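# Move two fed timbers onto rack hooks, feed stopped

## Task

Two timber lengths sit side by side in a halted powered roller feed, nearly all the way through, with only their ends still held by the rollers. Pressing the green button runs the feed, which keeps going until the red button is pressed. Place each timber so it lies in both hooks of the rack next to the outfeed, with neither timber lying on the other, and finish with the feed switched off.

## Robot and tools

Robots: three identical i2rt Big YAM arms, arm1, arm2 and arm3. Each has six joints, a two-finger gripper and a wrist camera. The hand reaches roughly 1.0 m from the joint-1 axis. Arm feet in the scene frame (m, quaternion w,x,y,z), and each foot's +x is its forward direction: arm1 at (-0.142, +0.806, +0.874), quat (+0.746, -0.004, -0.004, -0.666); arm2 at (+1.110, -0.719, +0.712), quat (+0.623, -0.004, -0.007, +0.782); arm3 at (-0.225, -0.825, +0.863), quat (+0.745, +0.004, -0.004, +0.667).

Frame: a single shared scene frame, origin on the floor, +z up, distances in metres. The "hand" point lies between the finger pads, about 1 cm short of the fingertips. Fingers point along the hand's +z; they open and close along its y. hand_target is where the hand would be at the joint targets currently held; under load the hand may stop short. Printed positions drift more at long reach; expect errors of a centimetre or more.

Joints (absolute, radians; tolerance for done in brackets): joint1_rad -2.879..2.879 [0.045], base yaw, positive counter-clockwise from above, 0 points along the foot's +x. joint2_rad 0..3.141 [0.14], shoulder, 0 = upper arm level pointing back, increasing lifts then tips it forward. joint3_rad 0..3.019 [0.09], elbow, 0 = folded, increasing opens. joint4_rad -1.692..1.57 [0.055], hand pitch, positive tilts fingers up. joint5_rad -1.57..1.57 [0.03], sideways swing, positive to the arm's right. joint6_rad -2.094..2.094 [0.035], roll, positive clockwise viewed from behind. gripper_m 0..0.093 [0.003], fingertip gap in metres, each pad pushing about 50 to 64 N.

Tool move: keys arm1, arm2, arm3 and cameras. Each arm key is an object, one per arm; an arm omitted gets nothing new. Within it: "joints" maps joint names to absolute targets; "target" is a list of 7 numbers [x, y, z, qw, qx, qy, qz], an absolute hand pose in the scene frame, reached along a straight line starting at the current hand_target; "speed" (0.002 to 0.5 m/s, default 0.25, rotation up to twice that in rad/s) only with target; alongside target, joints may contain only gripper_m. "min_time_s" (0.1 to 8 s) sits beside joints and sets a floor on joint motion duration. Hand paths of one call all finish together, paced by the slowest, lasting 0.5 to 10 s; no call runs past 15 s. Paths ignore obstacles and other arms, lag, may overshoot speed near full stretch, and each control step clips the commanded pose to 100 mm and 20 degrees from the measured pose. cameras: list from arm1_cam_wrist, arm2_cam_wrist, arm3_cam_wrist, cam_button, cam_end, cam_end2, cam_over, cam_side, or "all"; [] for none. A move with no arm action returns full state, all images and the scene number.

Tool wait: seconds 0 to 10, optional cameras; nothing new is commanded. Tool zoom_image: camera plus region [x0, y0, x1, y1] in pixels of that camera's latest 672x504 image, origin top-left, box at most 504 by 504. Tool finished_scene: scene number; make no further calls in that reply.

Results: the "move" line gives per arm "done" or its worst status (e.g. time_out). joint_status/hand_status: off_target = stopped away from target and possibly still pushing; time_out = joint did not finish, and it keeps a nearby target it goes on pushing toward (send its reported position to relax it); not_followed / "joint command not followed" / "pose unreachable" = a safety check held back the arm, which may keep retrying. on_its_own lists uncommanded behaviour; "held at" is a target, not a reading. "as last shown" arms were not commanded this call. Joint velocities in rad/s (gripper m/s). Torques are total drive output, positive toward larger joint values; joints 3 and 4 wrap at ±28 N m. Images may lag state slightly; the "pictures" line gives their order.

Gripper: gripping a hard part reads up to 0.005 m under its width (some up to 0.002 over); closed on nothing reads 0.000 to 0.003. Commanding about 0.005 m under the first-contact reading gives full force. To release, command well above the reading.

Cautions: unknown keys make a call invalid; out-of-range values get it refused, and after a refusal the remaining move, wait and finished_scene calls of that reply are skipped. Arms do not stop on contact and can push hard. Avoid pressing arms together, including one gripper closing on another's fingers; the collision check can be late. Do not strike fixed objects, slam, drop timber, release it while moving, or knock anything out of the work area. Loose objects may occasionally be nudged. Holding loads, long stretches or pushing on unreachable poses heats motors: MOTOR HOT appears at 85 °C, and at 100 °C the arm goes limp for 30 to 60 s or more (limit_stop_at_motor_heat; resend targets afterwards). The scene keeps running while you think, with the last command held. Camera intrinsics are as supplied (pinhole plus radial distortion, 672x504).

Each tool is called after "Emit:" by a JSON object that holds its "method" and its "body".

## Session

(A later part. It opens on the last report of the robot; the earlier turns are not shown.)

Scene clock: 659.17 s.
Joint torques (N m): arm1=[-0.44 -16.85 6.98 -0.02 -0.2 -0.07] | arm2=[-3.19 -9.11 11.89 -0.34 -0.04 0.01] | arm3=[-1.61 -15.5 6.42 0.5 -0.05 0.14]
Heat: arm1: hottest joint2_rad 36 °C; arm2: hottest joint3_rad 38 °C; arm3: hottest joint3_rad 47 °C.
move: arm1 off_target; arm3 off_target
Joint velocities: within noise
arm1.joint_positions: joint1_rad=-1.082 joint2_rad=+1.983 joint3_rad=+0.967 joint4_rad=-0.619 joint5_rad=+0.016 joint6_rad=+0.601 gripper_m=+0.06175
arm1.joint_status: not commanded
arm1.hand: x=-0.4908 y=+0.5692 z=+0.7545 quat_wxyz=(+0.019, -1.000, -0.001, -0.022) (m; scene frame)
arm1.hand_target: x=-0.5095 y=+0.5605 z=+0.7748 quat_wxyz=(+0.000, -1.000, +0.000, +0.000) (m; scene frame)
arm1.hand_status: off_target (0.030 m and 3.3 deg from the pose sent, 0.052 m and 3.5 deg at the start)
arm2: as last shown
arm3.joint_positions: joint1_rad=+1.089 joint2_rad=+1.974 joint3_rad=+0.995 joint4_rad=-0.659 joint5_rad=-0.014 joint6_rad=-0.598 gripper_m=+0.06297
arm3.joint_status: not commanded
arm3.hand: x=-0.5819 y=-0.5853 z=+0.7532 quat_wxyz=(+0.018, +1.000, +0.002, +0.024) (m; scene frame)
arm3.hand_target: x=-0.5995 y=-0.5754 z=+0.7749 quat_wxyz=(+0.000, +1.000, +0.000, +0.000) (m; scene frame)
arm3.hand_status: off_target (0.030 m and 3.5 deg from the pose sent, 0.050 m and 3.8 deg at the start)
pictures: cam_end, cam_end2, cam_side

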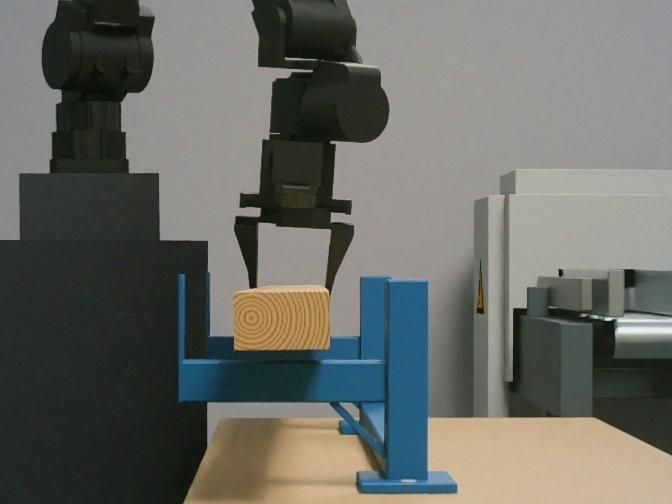

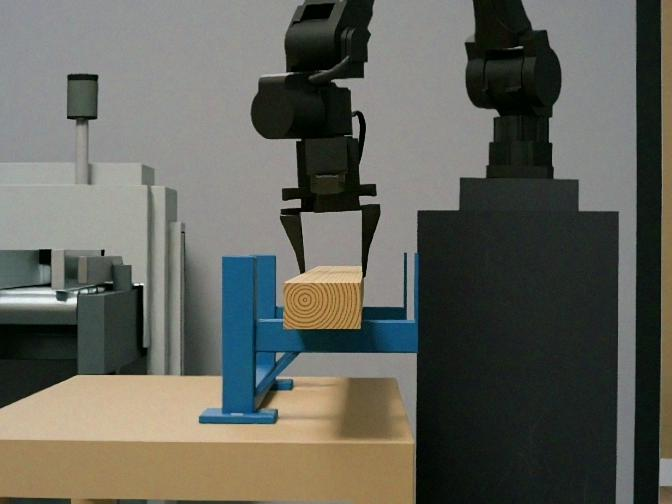

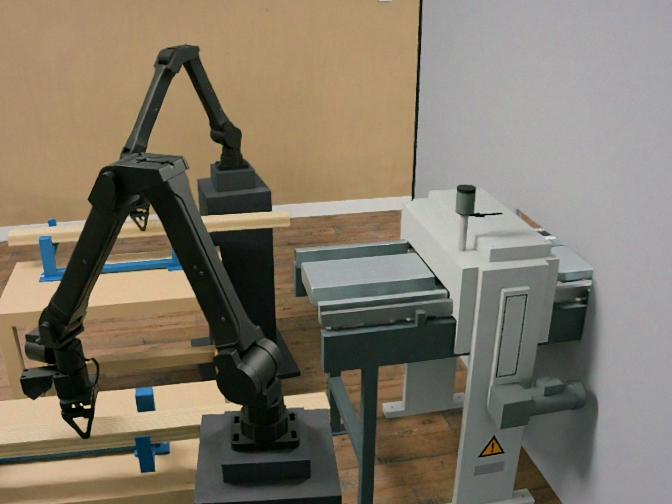

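Emit:
{"method": "move", "body": {"arm1": {"target":[-0.508,0.56,0.74,0,1,0,0],"speed":0.08}, "arm3": {"target":[-0.598,-0.575,0.74,0,1,0,0],"speed":0.08}, "cameras": ["cam_end","cam_end2","cam_side"]}}

Scene clock: 667.37 s.
Joint torques (N m): arm1=[-0.09 -13.16 6.5 1.17 -0.2 -0.06] | arm2=[-3.14 -9.11 11.89 -0.32 -0.04 0.01] | arm3=[-1.73 -10.75 5.86 2.32 -0.06 0.12]
Heat: arm1: hottest joint2_rad 36 °C; arm2: hottest joint3_rad 38 °C; arm3: hottest joint3_rad 44 °C.
move: arm1 off_target; arm3 off_target
Joint velocities: within noise
arm1.joint_positions: joint1_rad=-1.082 joint2_rad=+2.011 joint3_rad=+0.967 joint4_rad=-0.560 joint5_rad=+0.016 joint6_rad=+0.601 gripper_m=+0.06175
arm1.joint_status: not commanded
arm1.hand: x=-0.4969 y=+0.5648 z=+0.7426 quat_wxyz=(+0.010, -1.000, -0.001, -0.009) (m; scene frame)
arm1.hand_target: x=-0.5077 y=+0.5602 z=+0.7403 quat_wxyz=(+0.000, -1.000, +0.000, +0.000) (m; scene frame)
arm1.hand_status: off_target (0.012 m and 1.6 deg from the pose sent, 0.024 m and 3.3 deg at the start)
arm2: as last shown
arm3.joint_positions: joint1_rad=+1.089 joint2_rad=+1.985 joint3_rad=+0.995 joint4_rad=-0.625 joint5_rad=-0.013 joint6_rad=-0.598 gripper_m=+0.06297
arm3.joint_status: not commanded
arm3.hand: x=-0.5865 y=-0.5821 z=+0.7483 quat_wxyz=(+0.012, +1.000, +0.003, +0.015) (m; scene frame)
arm3.hand_target: x=-0.5976 y=-0.5753 z=+0.7406 quat_wxyz=(+0.000, +1.000, +0.000, +0.000) (m; scene frame)
arm3.hand_status: off_target (0.016 m and 2.2 deg from the pose sent, 0.023 m and 3.5 deg at the start)
pictures: cam_end, cam_end2, cam_side

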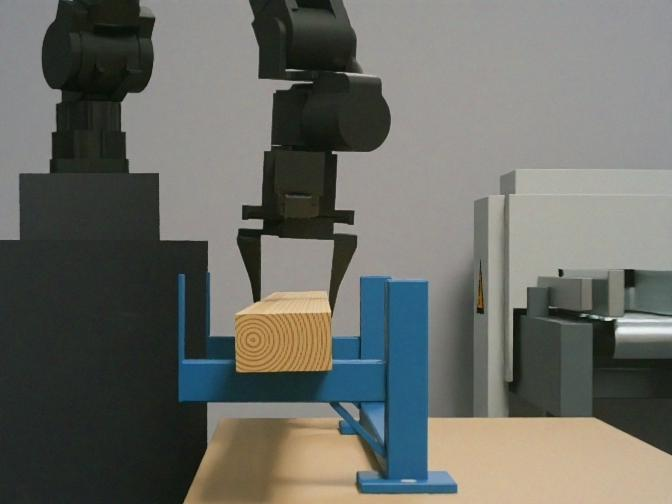

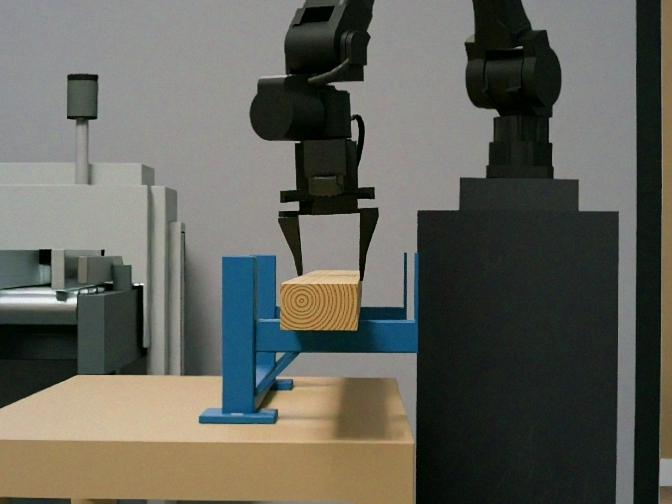

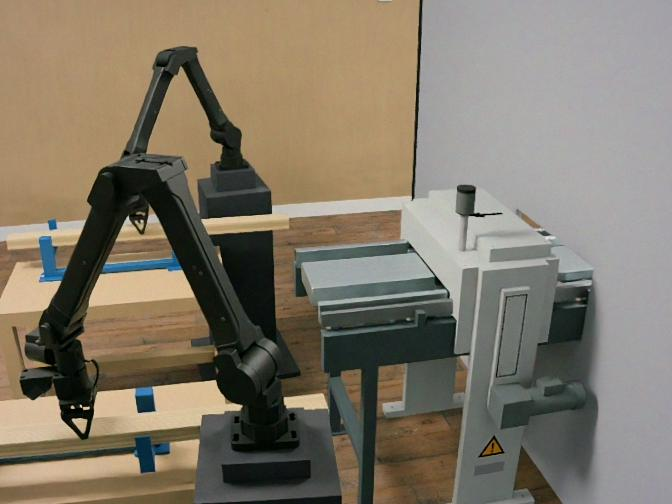

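Emit:
{"method": "move", "body": {"arm1": {"joints":{"gripper_m":0.075}}, "arm3": {"joints":{"gripper_m":0.075}}, "cameras": ["cam_end","cam_end2","cam_side"]}}

Emit:
{"method": "move", "body": {"arm1": {"target":[-0.50,0.562,0.95,0,1,0,0],"speed":0.2,"joints":{"gripper_m":0.085}}, "arm3": {"target":[-0.59,-0.58,0.95,0,1,0,0],"speed":0.2,"joints":{"gripper_m":0.085}}, "cameras": ["cam_end","cam_end2","cam_side","cam_over","arm1_cam_wrist","arm3_cam_wrist"]}}

Scene clock: 677.47 s.
Joint torques (N m): arm1=[-0.32 -13.22 6.61 0.69 -0.13 -0.06] | arm2=[-3.14 -9.11 11.9 -0.35 -0.04 0.01] | arm3=[-1.73 -11.05 5.96 1.03 -0.07 0.12]
Heat: arm1: hottest joint2_rad 35 °C; arm2: hottest joint3_rad 38 °C; arm3: hottest joint3_rad 42 °C.
move: arm1 done; arm3 done
Joint velocities: within noise
arm1.joint_positions: joint1_rad=-1.082 joint2_rad=+2.011 joint3_rad=+0.967 joint4_rad=-0.548 joint5_rad=+0.014 joint6_rad=+0.601 gripper_m=+0.07494
arm1.joint_status: all done
arm1.hand: x=-0.4992 y=+0.5628 z=+0.7425 quat_wxyz=(+0.006, -1.000, +0.000, -0.005) (m; scene frame)
arm1.hand_target: x=-0.5078 y=+0.5602 z=+0.7403 quat_wxyz=(+0.000, -1.000, +0.000, +0.000) (m; scene frame)
arm1.hand_status: not commanded
arm2: as last shown
arm3.joint_positions: joint1_rad=+1.089 joint2_rad=+1.988 joint3_rad=+0.994 joint4_rad=-0.590 joint5_rad=-0.013 joint6_rad=-0.598 gripper_m=+0.07495
arm3.joint_status: all done
arm3.hand: x=-0.5928 y=-0.5778 z=+0.7465 quat_wxyz=(+0.003, +1.000, +0.003, +0.002) (m; scene frame)
arm3.hand_target: x=-0.5977 y=-0.5752 z=+0.7407 quat_wxyz=(+0.000, +1.000, +0.000, +0.000) (m; scene frame)
arm3.hand_status: not commanded
pictures: cam_end, cam_end2, cam_side

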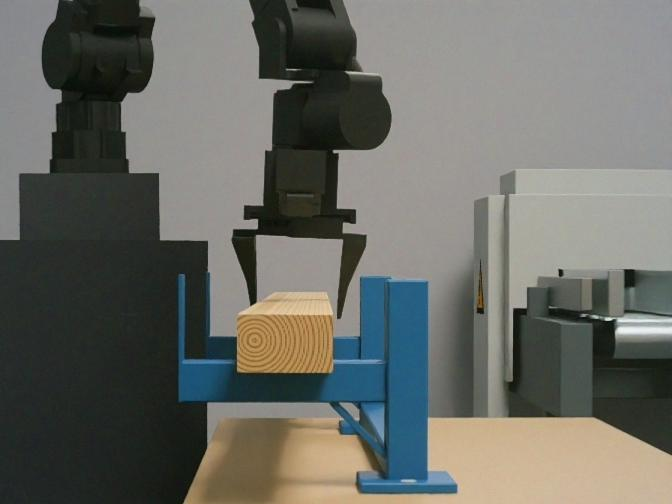

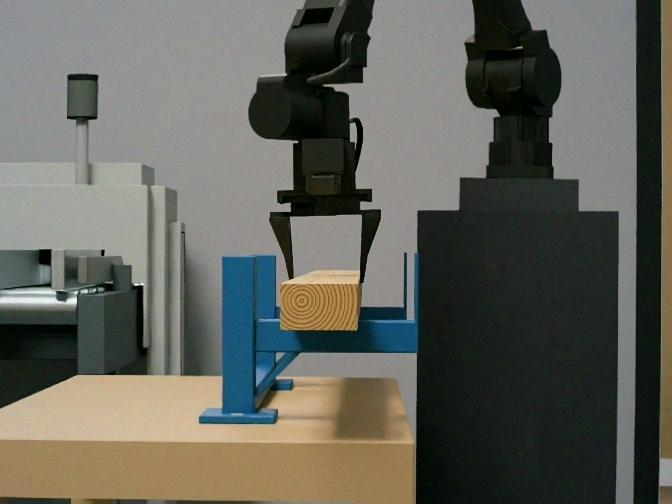

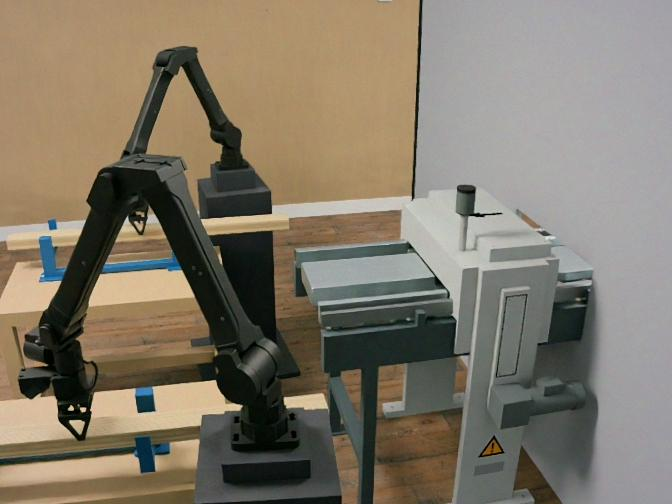

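Scene clock: 679.30 s.
Joint torques (N m): arm1=[0.91 -11.4 11.89 -0.18 -0.12 0.04] | arm2=[-3.14 -9.11 11.89 -0.34 -0.04 0.01] | arm3=[-2.2 -10.17 10.77 0.2 -0.05 0.06]
Heat: arm1: hottest joint2_rad 35 °C; arm2: hottest joint3_rad 38 °C; arm3: hottest joint3_rad 42 °C.
move: arm1 off_target; arm3 off_target
Joint velocities: within noise
arm1.joint_positions: joint1_rad=-1.082 joint2_rad=+1.597 joint3_rad=+1.060 joint4_rad=-1.061 joint5_rad=+0.014 joint6_rad=+0.601 gripper_m=+0.08492
arm1.joint_status: all done
arm1.hand: x=-0.4906 y=+0.5712 z=+0.9400 quat_wxyz=(+0.008, -1.000, -0.001, -0.008) (m; scene frame)
arm1.hand_target: x=-0.4997 y=+0.5621 z=+0.9501 quat_wxyz=(+0.000, -1.000, +0.000, +0.000) (m; scene frame)
arm1.hand_status: off_target (0.016 m and 1.3 deg from the pose sent, 0.208 m and 0.9 deg at the start)
arm2: as last shown
arm3.joint_positions: joint1_rad=+1.089 joint2_rad=+1.597 joint3_rad=+1.087 joint4_rad=-1.094 joint5_rad=-0.013 joint6_rad=-0.598 gripper_m=+0.08494
arm3.joint_status: all done
arm3.hand: x=-0.5781 y=-0.5902 z=+0.9383 quat_wxyz=(+0.009, +1.000, +0.003, +0.010) (m; scene frame)
arm3.hand_target: x=-0.5896 y=-0.5802 z=+0.9502 quat_wxyz=(+0.000, +1.000, +0.000, +0.000) (m; scene frame)
arm3.hand_status: off_target (0.020 m and 1.6 deg from the pose sent, 0.204 m and 0.5 deg at the start)
pictures: arm1_cam_wrist, arm3_cam_wrist, cam_end, cam_end2, cam_over, cam_side

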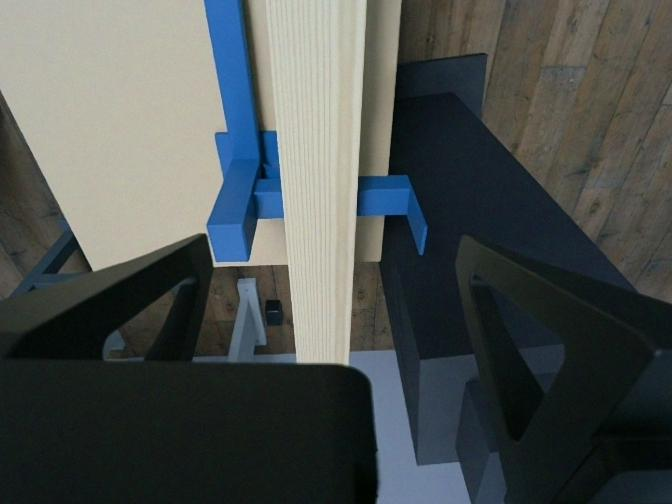

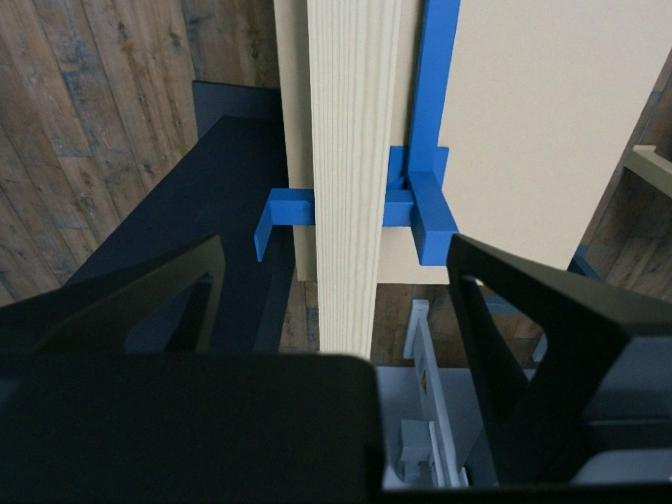

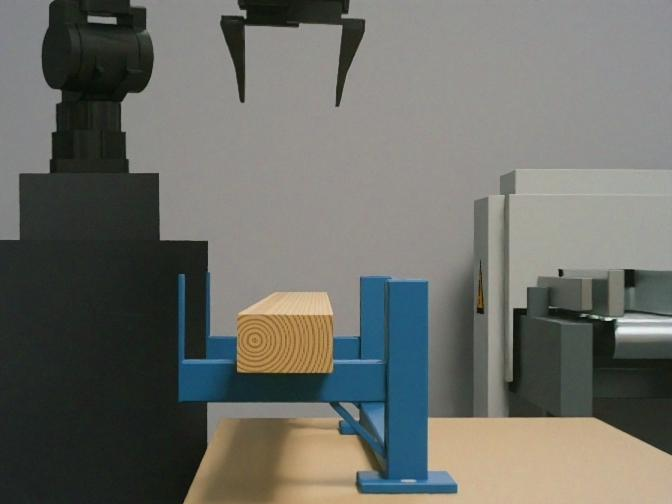

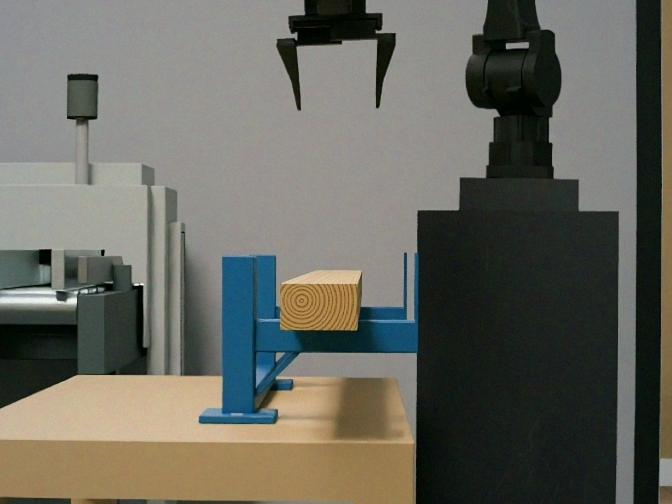

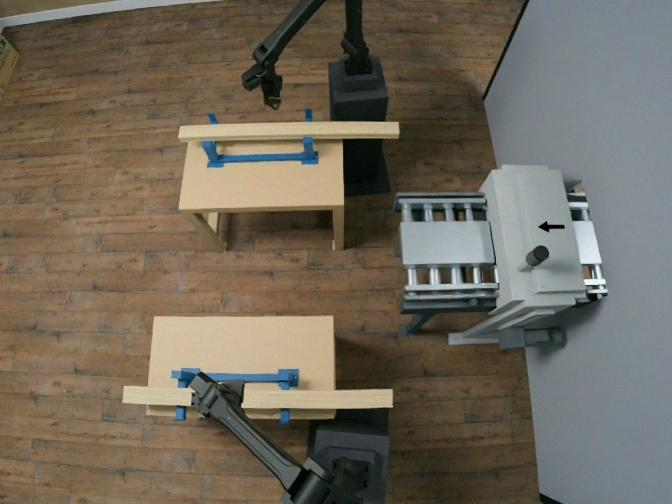

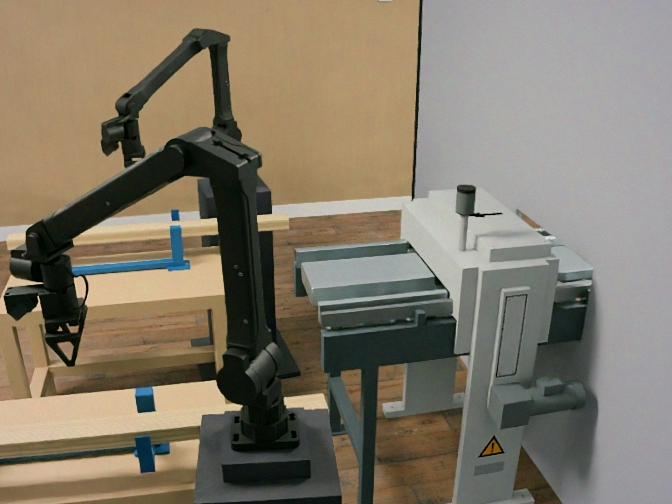

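Emit:
{"method": "finished_scene", "body": {"scene": 1}}

The scene is finished: the task was done.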